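## Task

Pick the needle file out of the cup and use it to press the jammed steel dowel out of the metal block through its small hole, so the dowel ends up resting on the bench; the cup must stay upright and nothing may drop more than 5 cm.

## Robot and tools

Robot: two arms, left_arm and right_arm, each with a parallel two-finger gripper and a wrist camera. Bases, measured in the scene frame: left_arm at (+0.034, +0.250, +0.036) m, quat_wxyz (+1.000, 0, 0, +0.013); right_arm at (+0.011, -0.335, +0.022) m, quat_wxyz (+1.000, 0, 0, -0.008). Joints from base outward: waist, shoulder, elbow (straight at 2.901 rad), wrist pitch, wrist yaw, wrist roll, then the gripper. A camera stand is behind the arms. Loose objects may occasionally get a small nudge.

Scene frame: origin at table-top height, halfway between the nominal bases; +x points out over the table, +y toward left_arm, +z up. Reported end_effector_position (m) and end_effector_quat_wxyz are in this frame; they may be off by a few cm, more at long reach. Gripper axes: fingers point along its +z, open and close along its y. The reported position is the spot between the pads, about 1 cm behind the tips.

The 14-number row, used by every motion tool: dx, dy, dz, rx, ry, rz, opening for left_arm, then the same seven for right_arm. Always all 14, each in [-1, 1]. The six pose numbers are an offset, not a pose: measured from that arm's current Hand target, along that Hand target's own axes. Scale: 1.0 equals 0.6 m for dx/dy/dz and 180 degrees for rotation; rx, ry, rz form one rotation vector. Opening is absolute: +1 fully open (0.094 m), -1 closed. Six zeros re-request the current Hand target; to keep a gripper as is, resend its current opening (a 0 means half open).

execute_actions(actions, cameras): actions is a list of actions; each action is up to 15 rows, one per 1/30 s step, and a short action repeats its last row to fill 15. Every row in an action counts from the Hand target at that action's start, and each new action starts from the updated target, so repeated offsets accumulate. Images come back only with an empty actions list or when cameras names them (["all"], a list of names, [] for none).

move(target, speed, blend, opening_speed, grip_force, blocking, cameras): straight-line paths for both grippers. target is one 14-number row or a list of up to 15 rows; every row is an offset from the same starting Hand targets, not from the previous row. speed: m/s, 0.002 to 2.9, default 0.25 (rotation up to twice that in rad/s), one value or one per target. blend: corner rounding in m for lists; 0 stops at each point. opening_speed: how fast openings change, per second on the -1..+1 scale, at least 0.2; use it to close gently. grip_force: N per pad, 10 to 50, per arm or shared; persists; low values close slowly. blocking=false returns after about 0.5 s while the move continues. Paths ignore obstacles and the other arm; each move runs at most 10 s. Avoid paths passing near an arm's own base. The result adds a move: line such as done, off_target, moving, held or fault; done means within 10 mm and 2 degrees. limits=paced means the pose was clipped, limits=held means steps were withheld.

wait(seconds 0 to 10): lets time pass holding commands; a running move continues. stop(): brakes a running move. zoom_image(camera, region [x0, y0, x1, y1] in pixels, at most 504 by 504): enlarges part of the latest image from cam_high, cam_low, cam_left_wrist or cam_right_wrist (each 896x504). finished_scene(scene): give the current scene's number; ends it irreversibly, so only call once the dowel lies on the bench without the robot holding anything.

Result lines: Hand target (last commanded pose after clipping; next offsets start here), end-effector pose, Joint positions (last entry per arm is the finger gap in m), grip_measured (opening on the command scale; up to 2.5 mm wide when empty, a bit narrower than a squeezed part), Joint velocities (may be omitted when all within noise), Joint torques (include gravity, have offsets; entries 1 to 3 wrap at ±28 N m), Tool commands, Motor temperatures.

Behaviour: commanded rotation is clipped to 40 degrees from the measured one each step. Grippers often rest a few cm short of the target from friction or load; the next command, even all zeros, re-requests it, or send the remaining distance. A blocked arm keeps pushing until commanded back past its gripper. Grip force jumps to the limit once squeeze passes about 20 N. To release, command an opening well above grip_measured.

Avoid: dropping the tool or dowel, tipping the cup, anything leaving the table, fast impacts on the block or table, contact or clamping between the two arms or their wrist cameras, strain on camera cables. Motor heat rises when holding loads, reaching far or pushing against something; MOTOR HOT appears at 75 °C, at 90 °C the arm folds and idles. Keep pushes on the dowel moderate and slow.

Each tool is called after ">>>" as name(argument=value, ...) on one line, values as JSON.

## Session

>>> execute_actions(actions=[])

Scene clock: 0.00 s.
left_arm: end_effector_position=(+0.2289, +0.3247, +0.2358) grip_measured=+1.000 end_effector_quat_wxyz=(+0.432, -0.105, +0.891, -0.091) | right_arm: end_effector_position=(+0.3441, -0.2762, +0.3237) grip_measured=+1.000 end_effector_quat_wxyz=(+0.683, +0.153, +0.694, +0.168)
Joint positions: left_arm=[0.995 0.744 0.798 -1.103 0.79 0.565 0.094] | right_arm=[0.354 0.818 0.548 0.26 0.313 0.462 0.094]
Joint velocities: within noise
Joint torques (N m): no reading
Motor temperatures (°C): left_arm=[33 33 37 39 28 31 28] | right_arm=[33 36 41 40 30 27 33]
Heat: left arm: 39 °C; right arm: 41 °C.
Hand target: left_arm +0.2318, +0.3251, +0.2449; +0.445, -0.094, +0.887, -0.087 | right_arm +0.3417, -0.2785, +0.3412; +0.699, +0.155, +0.677, +0.172
Tool commands: left_gripper/opening=+1.0 right_gripper/opening=+1.0

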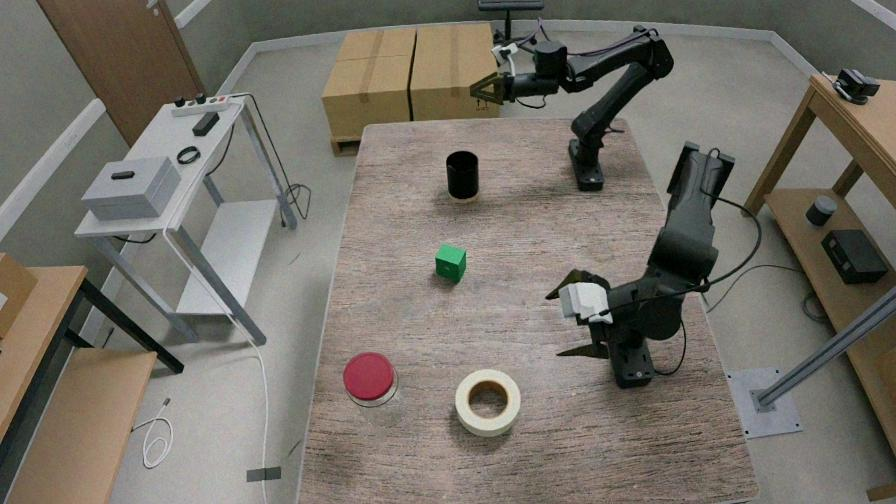

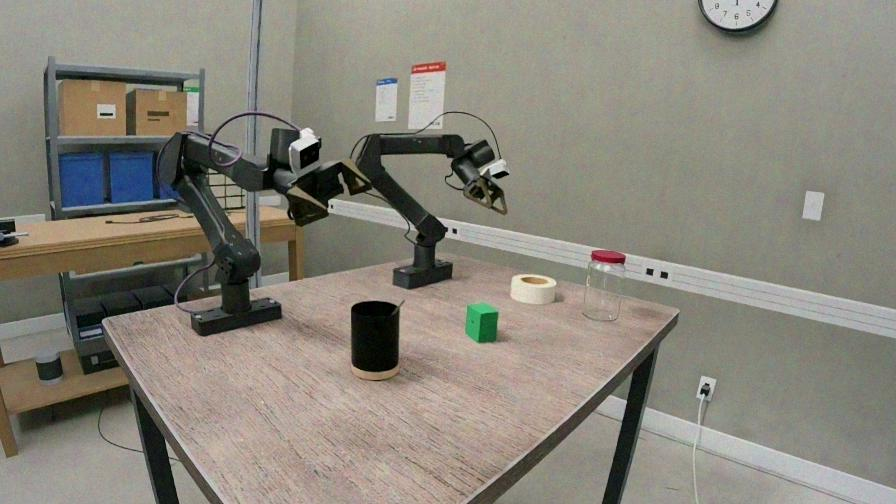

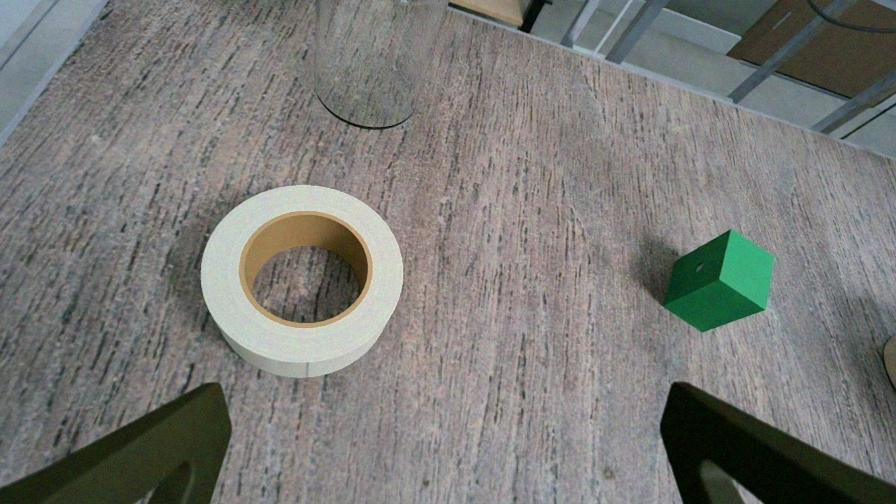

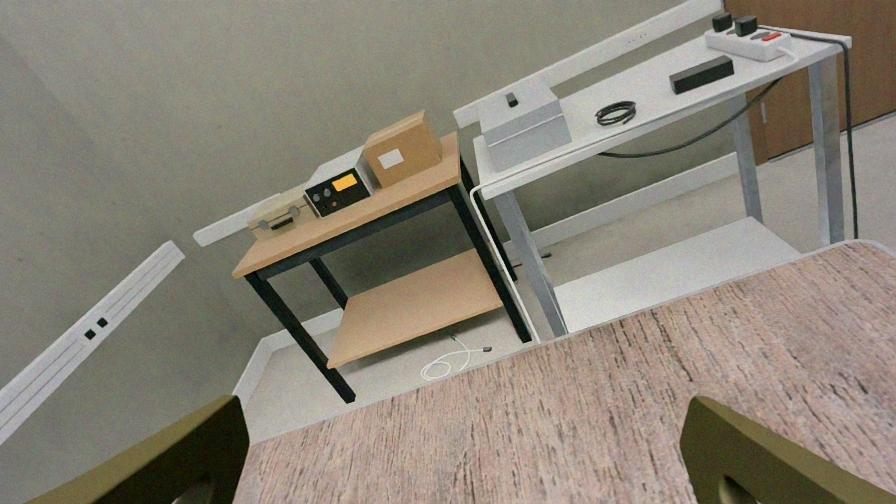

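>>> zoom_image(camera="cam_high", region=[400, 130, 520, 300])

>>> zoom_image(camera="cam_low", region=[330, 280, 520, 390])

>>> zoom_image(camera="cam_left_wrist", region=[600, 200, 820, 350])

Scaled by 2.965.

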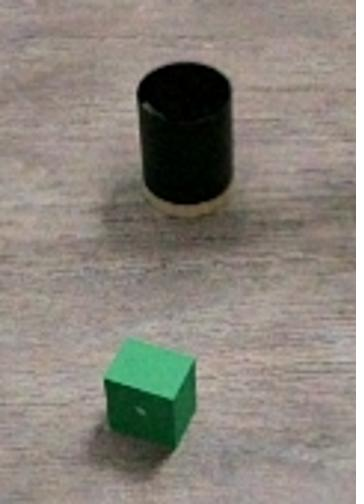

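Scaled by 2.653.

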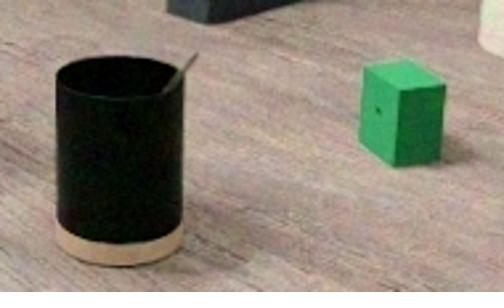

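Scaled by 2.291.

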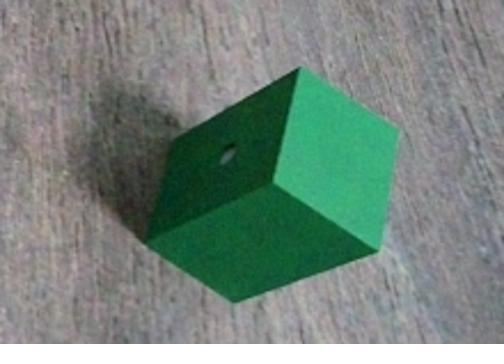

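>>> move(target=[0.0372,-0.3662,0.1695,0.141,0.0703,0.2197,1, 0.0335,-0.0725,-0.1728,0.0657,0.2553,-0.138,1], cameras=["all"])

Scene clock: 154.80 s.
left_arm: end_effector_position=(+0.3006, +0.1068, +0.1933) grip_measured=+1.000 end_effector_quat_wxyz=(+0.311, +0.310, +0.888, -0.134) | right_arm: end_effector_position=(+0.2440, -0.3069, +0.2895) grip_measured=+1.000 end_effector_quat_wxyz=(+0.378, -0.004, +0.926, +0.002)
Joint positions: left_arm=[-0.378 1.092 0.847 -0.672 0.244 0.235 0.094] | right_arm=[0.256 0.849 1.151 -1.112 0.16 0.167 0.094]
Joint torques (N m): left_arm=[-0.58 -2.3 9.96 2.11 0.06 0.14] | right_arm=[-0.14 0.23 8.46 1.05 0.11 -0.04]
Heat: left arm: 41 °C; right arm: 44 °C.
Hand target: left_arm +0.3199, +0.0999, +0.2201; +0.359, +0.316, +0.868, -0.131 | right_arm +0.2399, -0.3100, +0.3000; +0.383, +0.000, +0.924, +0.000
Off the commanded pose: left_arm 0.034 m, 6 deg | right_arm 0.012 m, 1 deg.
move: off_target (left_arm, right_arm)

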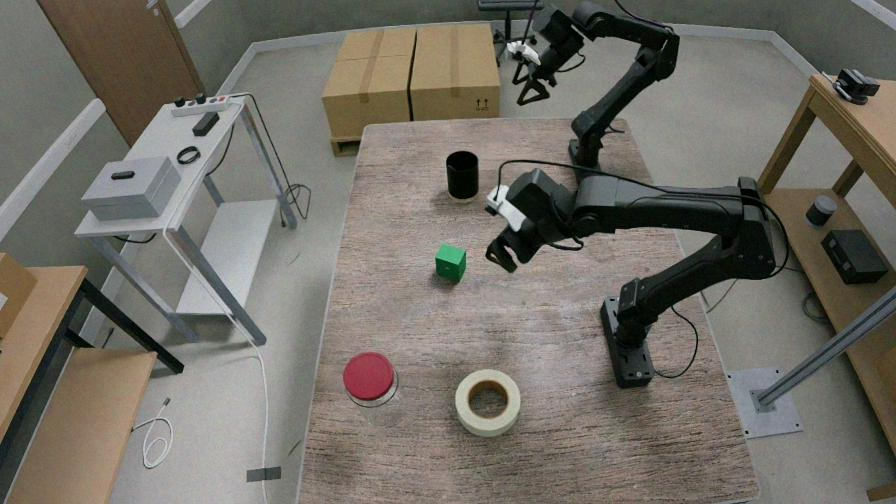

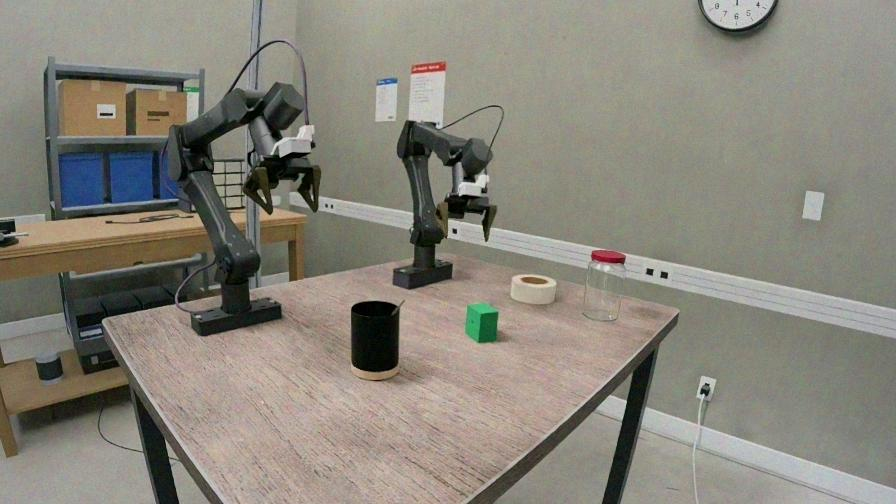

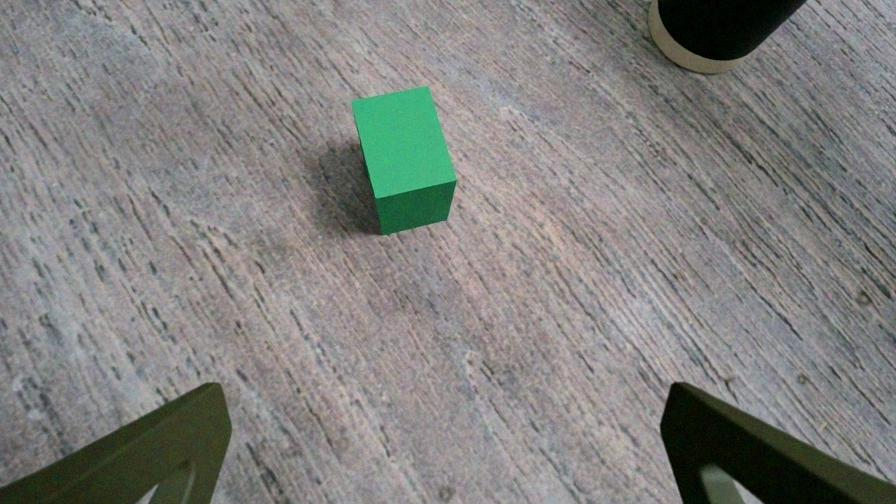

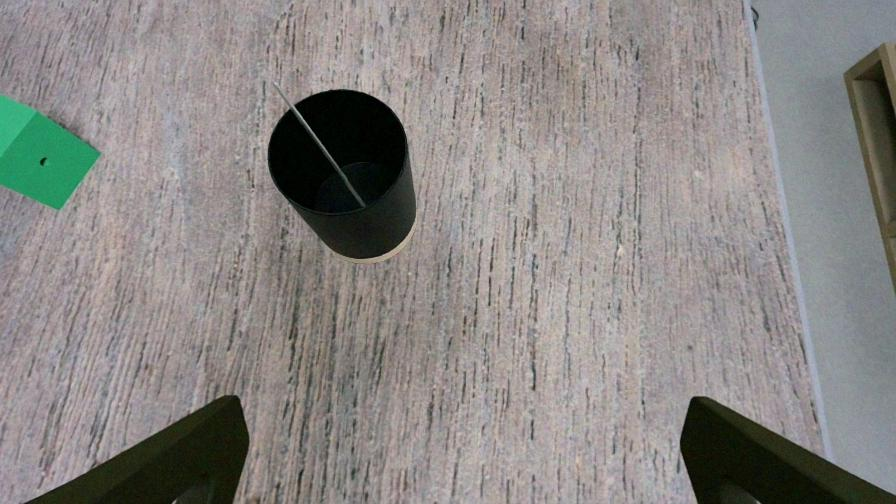

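>>> zoom_image(camera="cam_right_wrist", region=[220, 60, 440, 280])

>>> zoom_image(camera="cam_right_wrist", region=[0, 80, 120, 220])

>>> zoom_image(camera="cam_left_wrist", region=[320, 70, 480, 250])

>>> zoom_image(camera="cam_low", region=[330, 280, 430, 390])

>>> zoom_image(camera="cam_low", region=[450, 290, 520, 350])

Scaled by 2.291.

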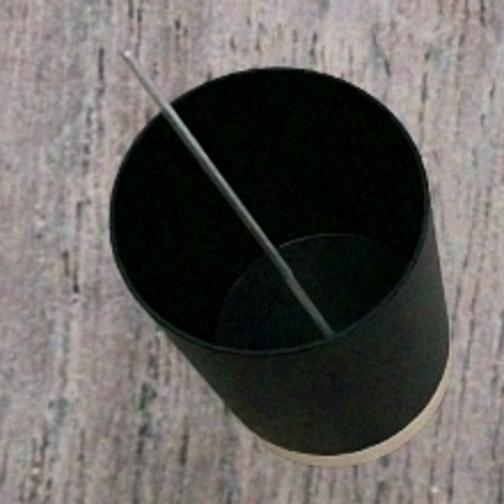

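Scaled by 3.600.

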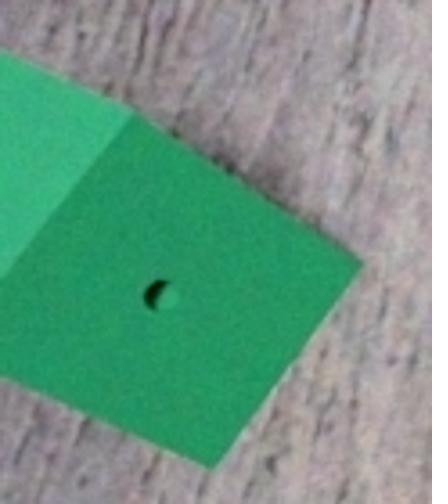

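Scaled by 2.800.

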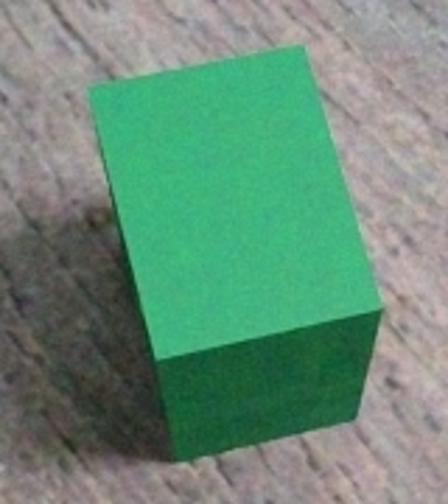

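Scaled by 4.582.

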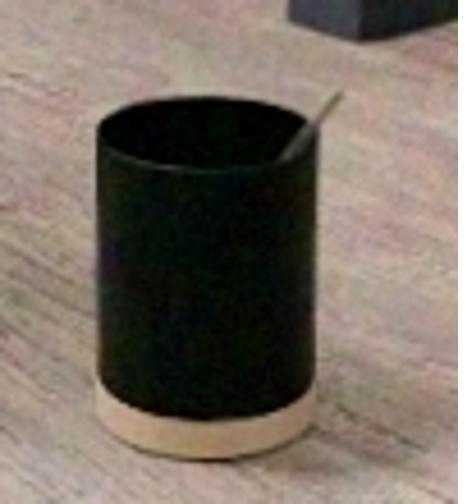

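Scaled by 7.200.

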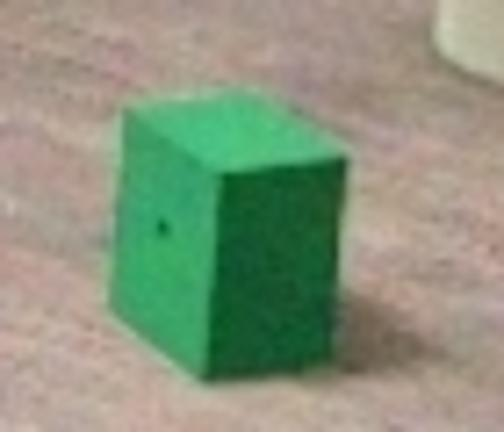

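>>> zoom_image(camera="cam_high", region=[470, 0, 690, 200])

Scaled by 2.291.

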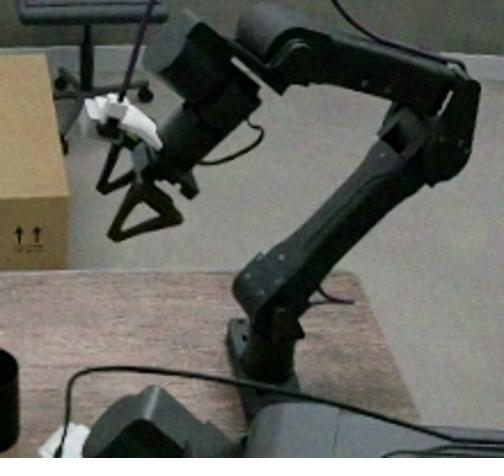

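>>> move(target=[-0.119,0.025,0.1898,0.1606,0.2134,0.3885,1, -0.1202,0.1933,0.3772,-0.1207,0.1588,-0.209,1], cameras=["all"])

Scene clock: 383.33 s.
left_arm: end_effector_position=(+0.4285, +0.0299, +0.1849) grip_measured=+1.000 end_effector_quat_wxyz=(+0.037, +0.833, +0.551, +0.020) | right_arm: end_effector_position=(+0.4510, -0.1975, +0.1830) grip_measured=+1.000 end_effector_quat_wxyz=(+0.117, -0.358, +0.925, +0.038)
Joint positions: left_arm=[-0.538 2.276 2.354 -1.563 -0.002 1.46 0.094] | right_arm=[0.279 2.129 2.136 -1.351 -0.099 -0.465 0.094]
Joint torques (N m): left_arm=[-0.25 -9.52 8.25 0.57 -0.03 0.13] | right_arm=[0.46 -10.26 8.43 0.34 -0.17 -0.08]
Motor temperatures (°C): left_arm=[32 29 45 44 28 30 27] | right_arm=[32 32 48 36 28 26 30]
Heat: left arm: 45 °C; right arm: 48 °C.
Hand target: left_arm +0.4298, +0.0270, +0.1900; +0.001, +0.839, +0.544, +0.000 | right_arm +0.4509, -0.1939, +0.1910; +0.121, -0.363, +0.922, +0.048
Off the commanded pose: left_arm 0.006 m, 5 deg | right_arm 0.009 m, 1 deg.
joint sent to its limit (left arm) — joint 4 (wrist pitch), lower limit. The joint targets are off in position and orientation.
move: off_target (left_arm)

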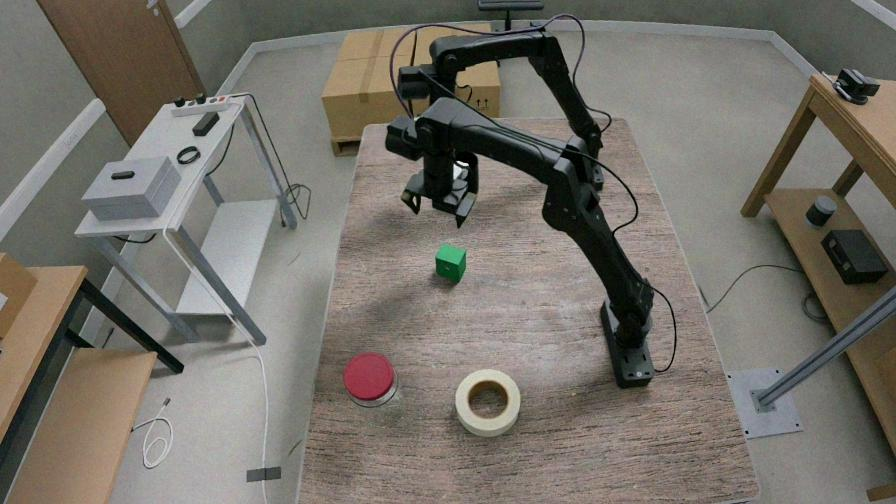

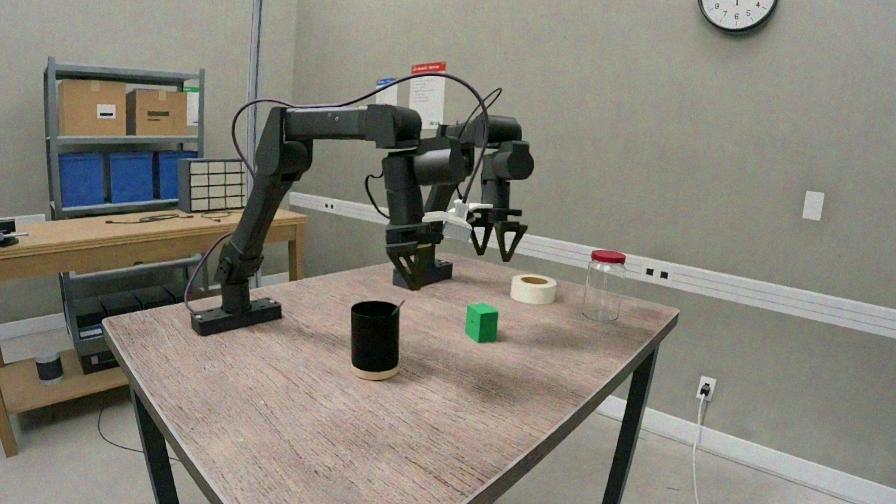

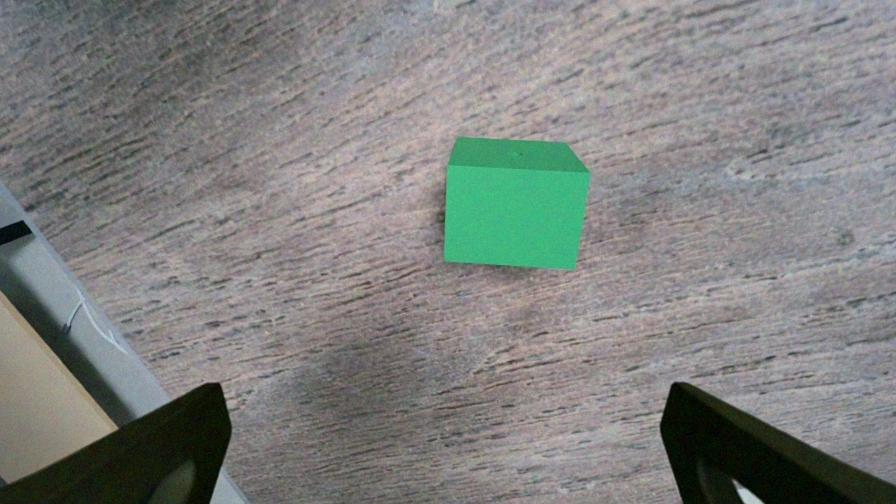

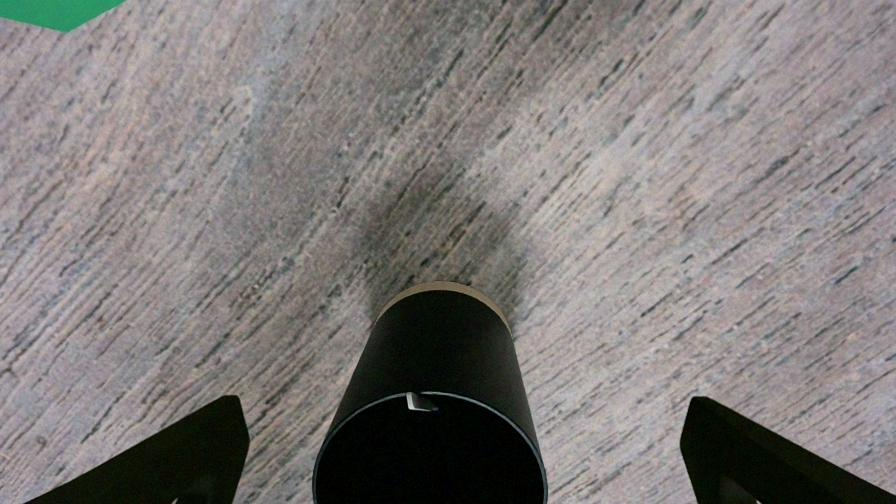

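>>> zoom_image(camera="cam_right_wrist", region=[350, 360, 500, 504])

>>> zoom_image(camera="cam_low", region=[340, 230, 540, 390])

>>> zoom_image(camera="cam_left_wrist", region=[420, 110, 620, 290])

Scaled by 3.360.

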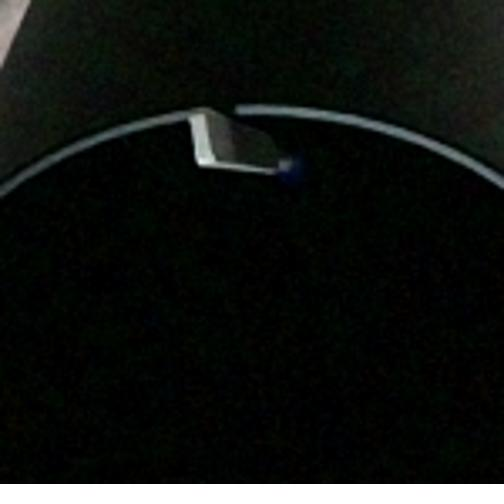

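Scaled by 2.520.

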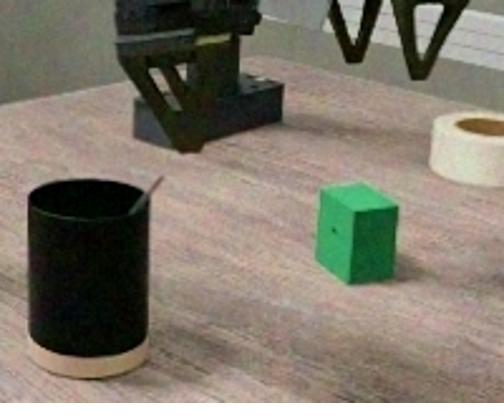

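Scaled by 2.520.

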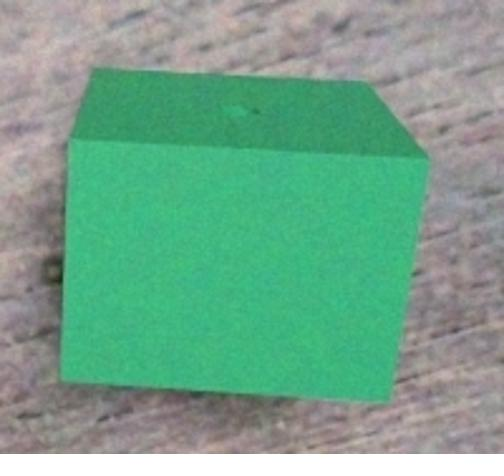

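>>> move(target=[0.0088,-0.0328,0.1,0,0,0.015,1, 0.075,0.028,0,0,0,-0.03,1], speed=0.15, cameras=["cam_left_wrist","cam_right_wrist"])

Scene clock: 433.30 s.
left_arm: end_effector_position=(+0.4093, +0.0410, +0.1142) grip_measured=+1.000 end_effector_quat_wxyz=(-0.024, +0.848, +0.529, -0.011) | right_arm: end_effector_position=(+0.4062, -0.2164, +0.1634) grip_measured=+1.000 end_effector_quat_wxyz=(+0.094, -0.400, +0.911, +0.035)
Joint positions: left_arm=[-0.538 2.276 2.07 -1.418 -0.003 1.514 0.094] | right_arm=[0.262 1.95 1.801 -1.248 -0.101 -0.574 0.094]
Joint torques (N m): left_arm=[0.42 -14.08 4.97 0.68 -0.01 0.15] | right_arm=[-0.46 -12.36 5 0.74 -0.18 -0.07]
Motor temperatures (°C): left_arm=[31 33 47 37 28 30 27] | right_arm=[32 39 45 33 28 26 30]
Heat: left arm: 47 °C; right arm: 45 °C.
Hand target: left_arm +0.4141, +0.0398, +0.1300; +0.001, +0.851, +0.524, +0.000 | right_arm +0.4076, -0.2112, +0.1793; +0.123, -0.406, +0.904, +0.042
Off the commanded pose: left_arm 0.017 m, 3 deg | right_arm 0.017 m, 4 deg.
move: off_target (left_arm, right_arm)
Images, in order (width x height): cam_left_wrist 896x504, cam_right_wrist 896x504.

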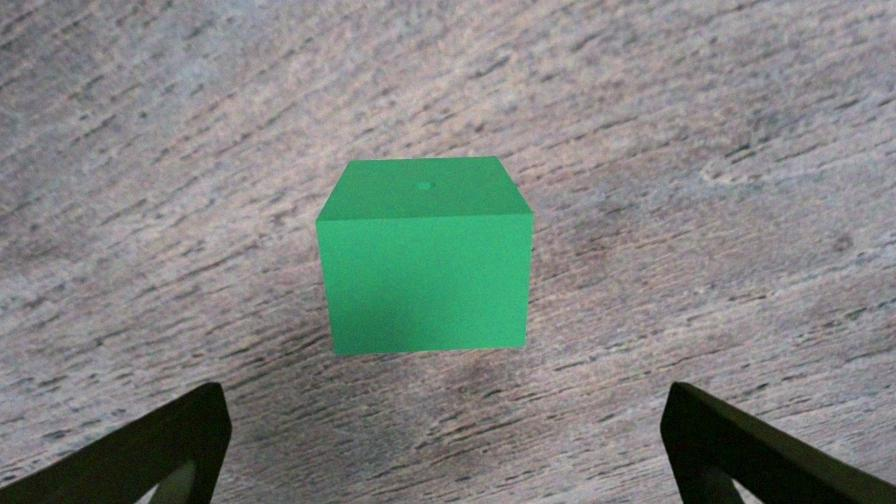

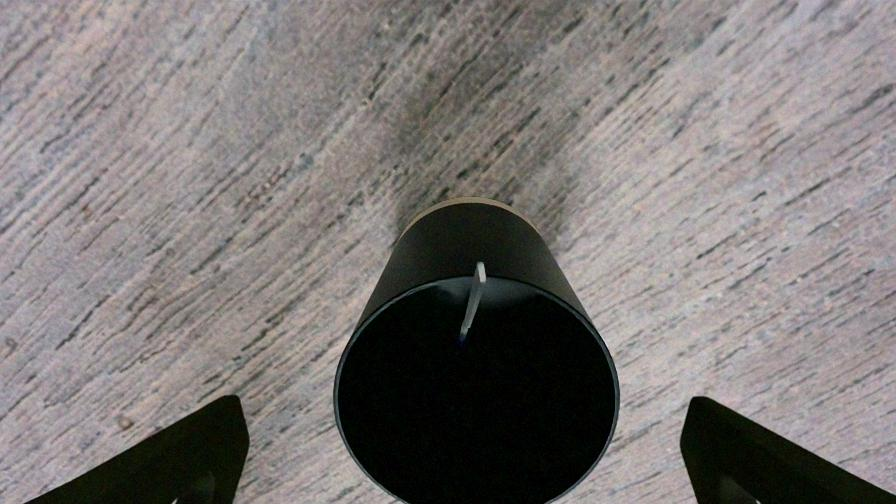

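>>> zoom_image(camera="cam_right_wrist", region=[420, 240, 540, 370])

>>> zoom_image(camera="cam_left_wrist", region=[310, 140, 550, 370])

Scaled by 3.877.

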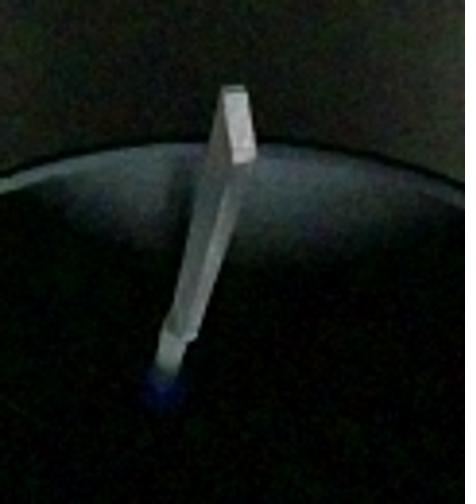

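Scaled by 2.100.

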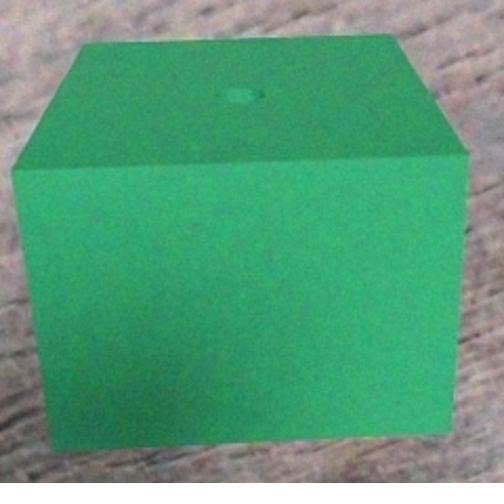

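>>> move(target=[0.0067, 0.01, 0.132,0,0,-0.011,1, -0.01,-0.0083,0.05,0,0,0,1], speed=0.1, cameras=["cam_left_wrist","cam_right_wrist","cam_low"])

Scene clock: 486.27 s.
left_arm: end_effector_position=(+0.4185, +0.0428, +0.0561) grip_measured=+1.000 end_effector_quat_wxyz=(-0.003, +0.844, +0.537, +0.000) | right_arm: end_effector_position=(+0.4183, -0.2134, +0.1534) grip_measured=+1.000 end_effector_quat_wxyz=(+0.115, -0.401, +0.908, +0.032)
Joint positions: left_arm=[-0.524 2.276 1.84 -1.14 -0.003 1.509 0.094] | right_arm=[0.262 1.955 1.76 -1.159 -0.101 -0.574 0.094]
Joint torques (N m): left_arm=[0.42 -9.69 5.11 0.79 -0.01 -0.07] | right_arm=[0.29 -9.02 5.11 0.85 -0.17 0.02]
Motor temperatures (°C): left_arm=[31 39 42 35 28 30 27] | right_arm=[32 46 44 33 28 26 30]
Heat: left arm: 42 °C; right arm: 46 °C.
Hand target: left_arm +0.4213, +0.0406, +0.0508; +0.001, +0.842, +0.539, +0.000 | right_arm +0.4208, -0.2049, +0.1520; +0.123, -0.406, +0.904, +0.042
Off the commanded pose: left_arm 0.006 m, 1 deg | right_arm 0.009 m, 2 deg.
move: done
Images, in order (width x height): cam_low 896x504, cam_left_wrist 896x504, cam_right_wrist 896x504.

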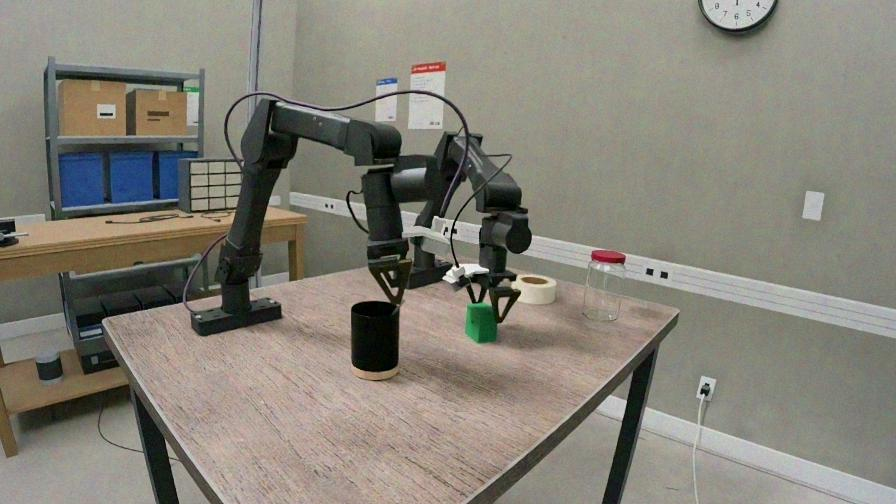

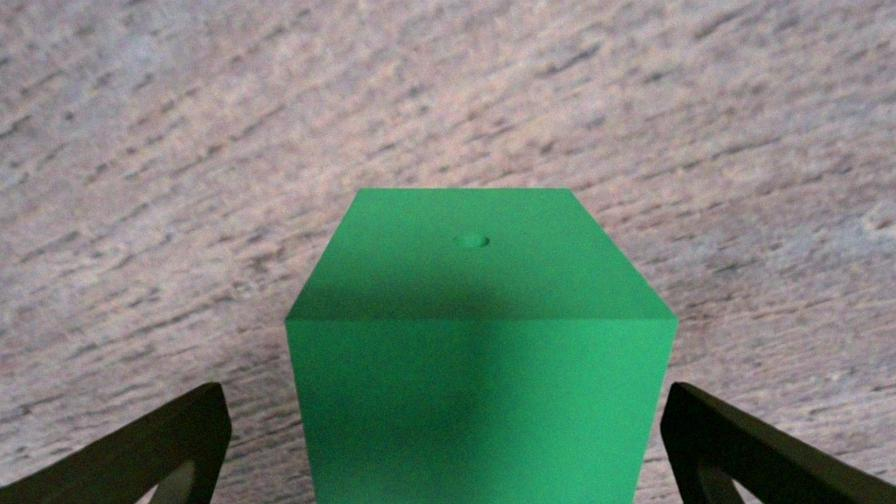

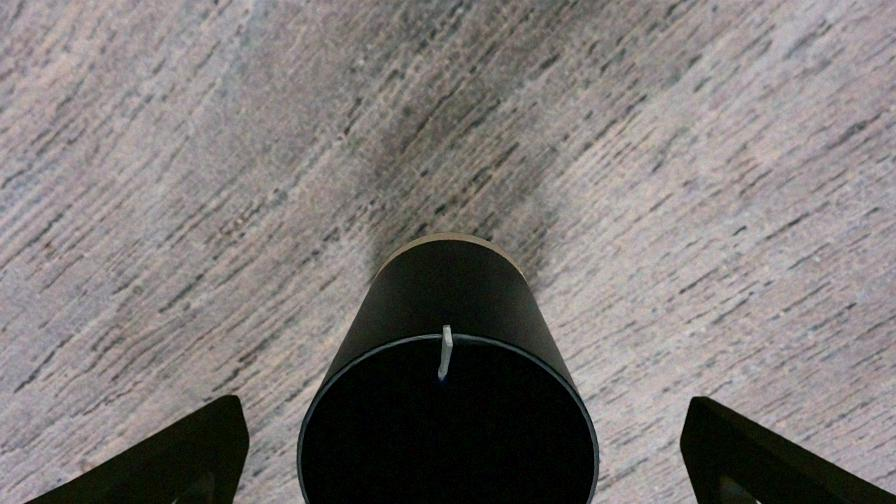

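>>> zoom_image(camera="cam_right_wrist", region=[390, 300, 510, 400])

>>> zoom_image(camera="cam_low", region=[340, 230, 560, 390])

Scaled by 4.200.

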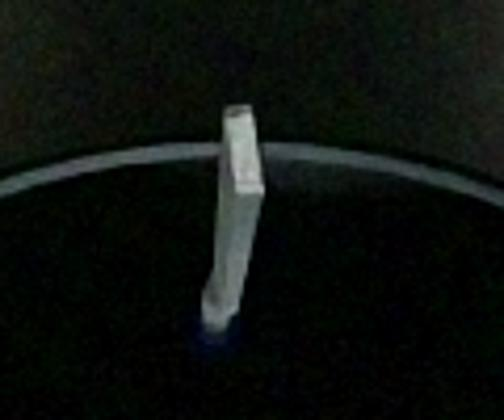

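Scaled by 2.291.

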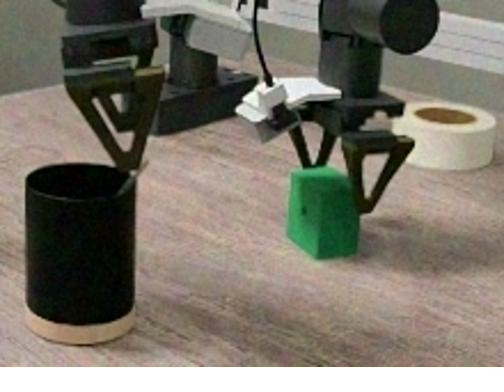

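>>> move(target=[[0.003,-0.0108,0,0,0,0,1, 0.005,0.0067,0,0,0,0,1],[0.003,-0.0108,0.0417,0,0,0,1, 0.005,0.0067,0.05,0,0,0,1]], speed=0.06, cameras=["cam_left_wrist","cam_right_wrist","cam_low"])

>>> zoom_image(camera="cam_right_wrist", region=[380, 320, 520, 460])

>>> zoom_image(camera="cam_low", region=[340, 230, 560, 390])

Scene clock: 508.10 s.
left_arm: end_effector_position=(+0.4135, +0.0455, +0.0317) grip_measured=+1.000 end_effector_quat_wxyz=(-0.003, +0.844, +0.537, +0.000) | right_arm: end_effector_position=(+0.4181, -0.2040, +0.1222) grip_measured=+1.000 end_effector_quat_wxyz=(+0.114, -0.406, +0.906, +0.034)
Joint positions: left_arm=[-0.524 2.276 1.74 -1.039 -0.003 1.509 0.094] | right_arm=[0.284 1.968 1.656 -1.043 -0.101 -0.565 0.094]
Joint torques (N m): left_arm=[0.49 -9.52 4.82 0.76 -0.01 -0.05] | right_arm=[0.51 -9.28 5.24 0.84 -0.14 0.06]
Heat: left arm: 41 °C; right arm: 43 °C.
Hand target: left_arm +0.4162, +0.0450, +0.0258; +0.001, +0.842, +0.539, +0.000 | right_arm +0.4216, -0.1991, +0.1222; +0.123, -0.406, +0.904, +0.042
Off the commanded pose: left_arm 0.007 m, 0 deg | right_arm 0.006 m, 2 deg.
move: done
Images, in order (width x height): cam_low 896x504, cam_left_wrist 896x504, cam_right_wrist 896x504.

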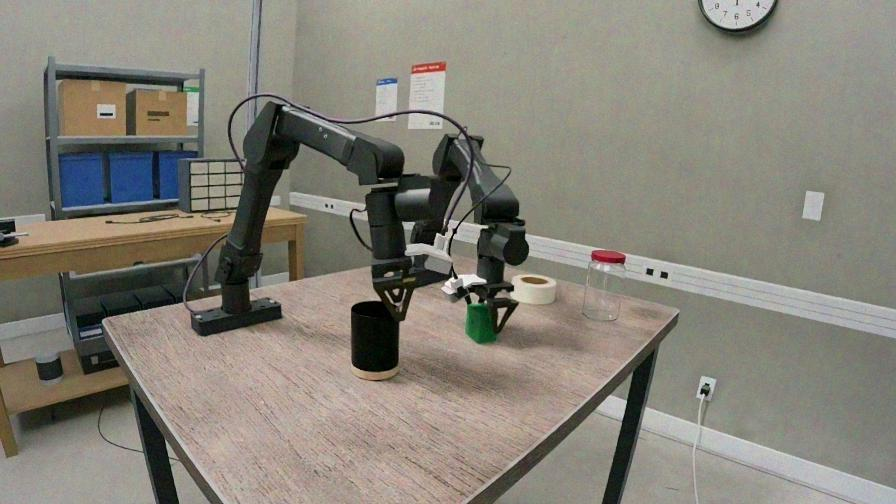

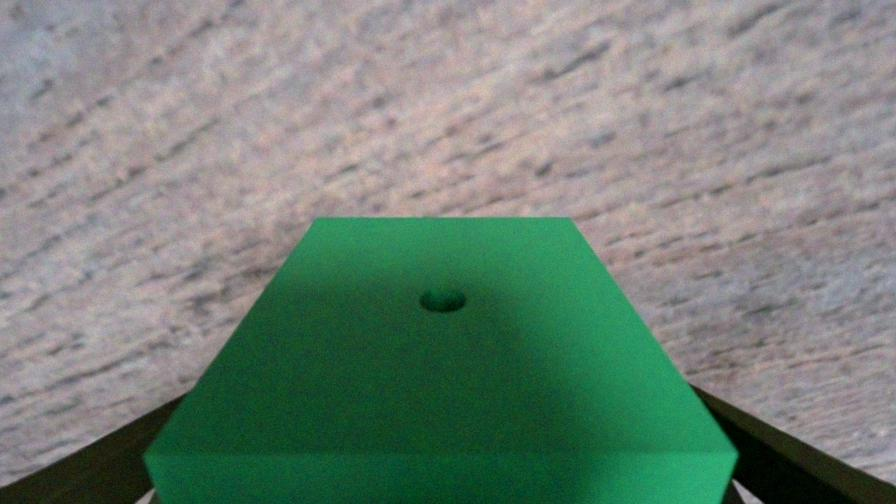

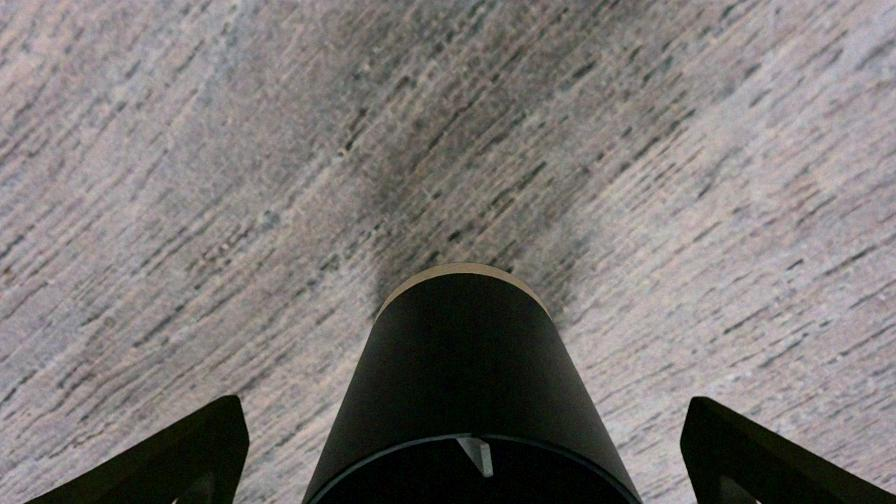

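Scaled by 3.600.

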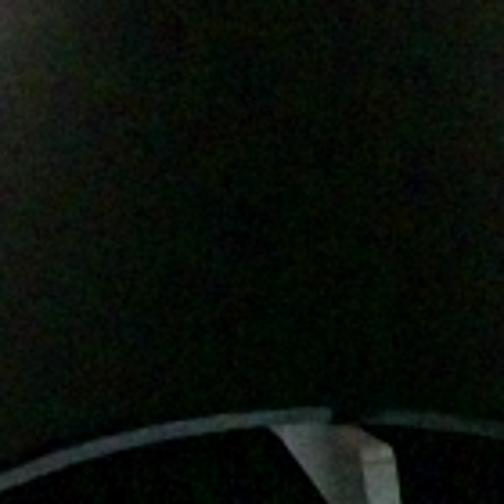

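Scaled by 2.291.

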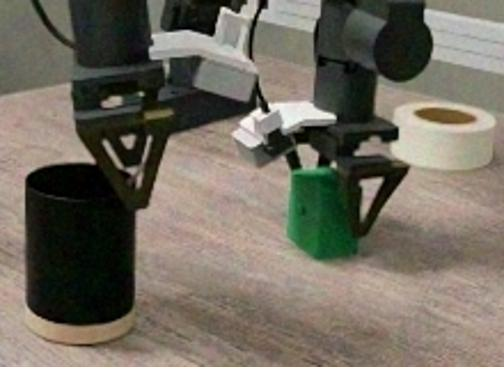

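>>> move(target=[0,0,0,0,0,0,0.1, 0.0117,-0.0042,-0.0033,0,0,0,1], speed=0.05, opening_speed=0.5, cameras=["cam_left_wrist","cam_right_wrist","cam_low"])

>>> zoom_image(camera="cam_right_wrist", region=[380, 364, 520, 504])

>>> zoom_image(camera="cam_low", region=[340, 230, 560, 390])

Scene clock: 530.10 s.
left_arm: end_effector_position=(+0.4147, +0.0452, +0.0317) grip_measured=+0.253 end_effector_quat_wxyz=(-0.001, +0.844, +0.537, +0.002) | right_arm: end_effector_position=(+0.4156, -0.2114, +0.1159) grip_measured=+1.000 end_effector_quat_wxyz=(+0.106, -0.400, +0.910, +0.034)
Joint positions: left_arm=[-0.524 2.276 1.74 -1.034 -0.005 1.509 0.059] | right_arm=[0.269 1.968 1.634 -1.038 -0.101 -0.568 0.094]
Joint torques (N m): left_arm=[0.5 -9.54 4.81 0.8 -0.01 -0.07] | right_arm=[-0.36 -10.63 5.09 0.8 -0.18 -0.06]
Motor temperatures (°C): left_arm=[31 37 41 33 28 29 27] | right_arm=[32 39 44 33 27 26 30]
Heat: left arm: 41 °C; right arm: 44 °C.
Hand target: left_arm +0.4162, +0.0450, +0.0258; +0.001, +0.842, +0.539, +0.000 | right_arm +0.4186, -0.2062, +0.1224; +0.123, -0.406, +0.904, +0.042
Off the commanded pose: left_arm 0.006 m, 0 deg | right_arm 0.009 m, 2 deg.
move: done
Images, in order (width x height): cam_low 896x504, cam_left_wrist 896x504, cam_right_wrist 896x504.

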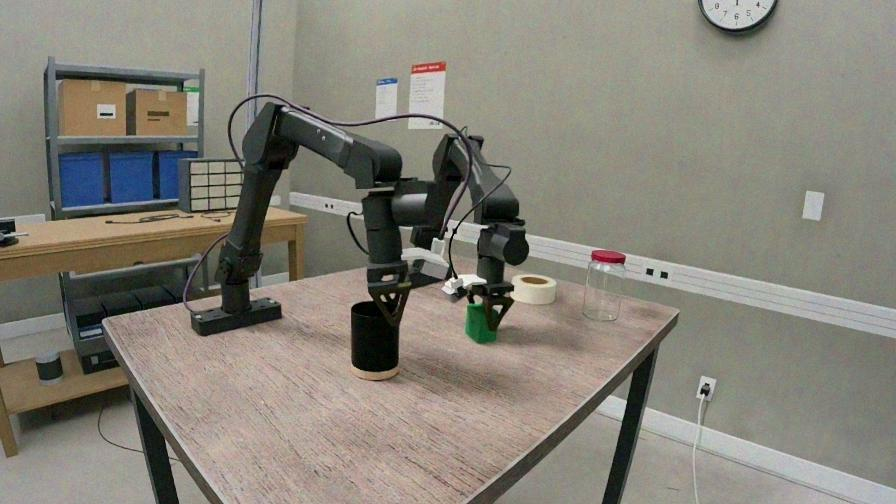

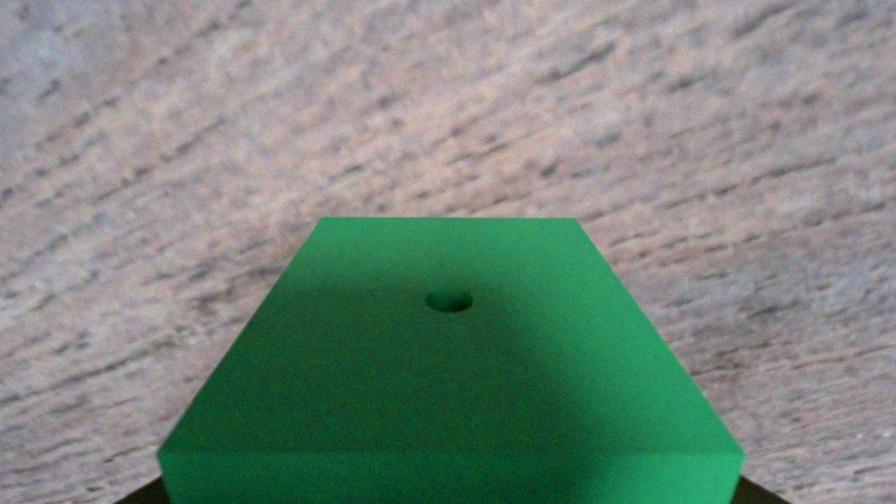

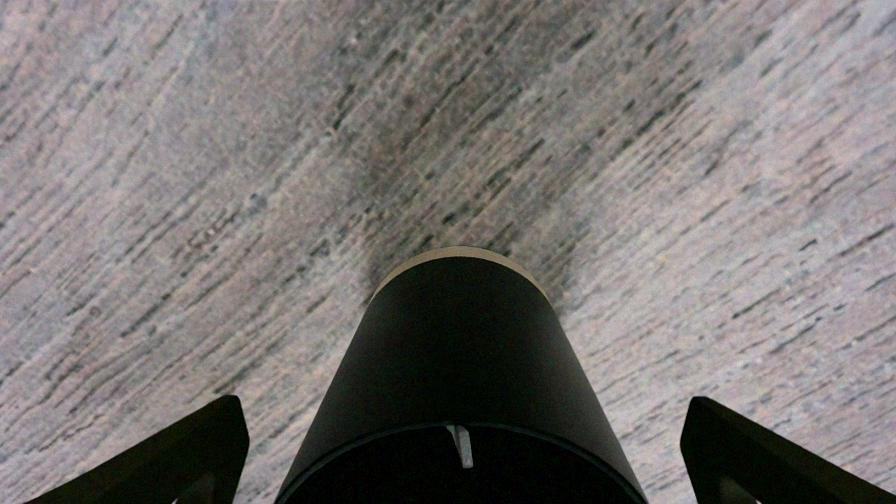

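Scaled by 3.600.

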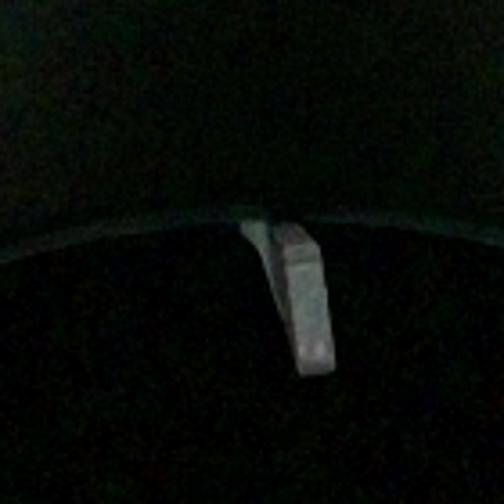

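Scaled by 2.291.

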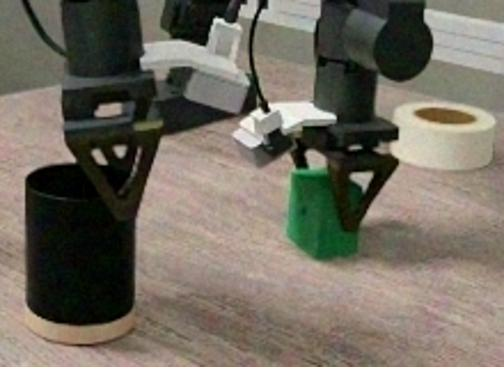

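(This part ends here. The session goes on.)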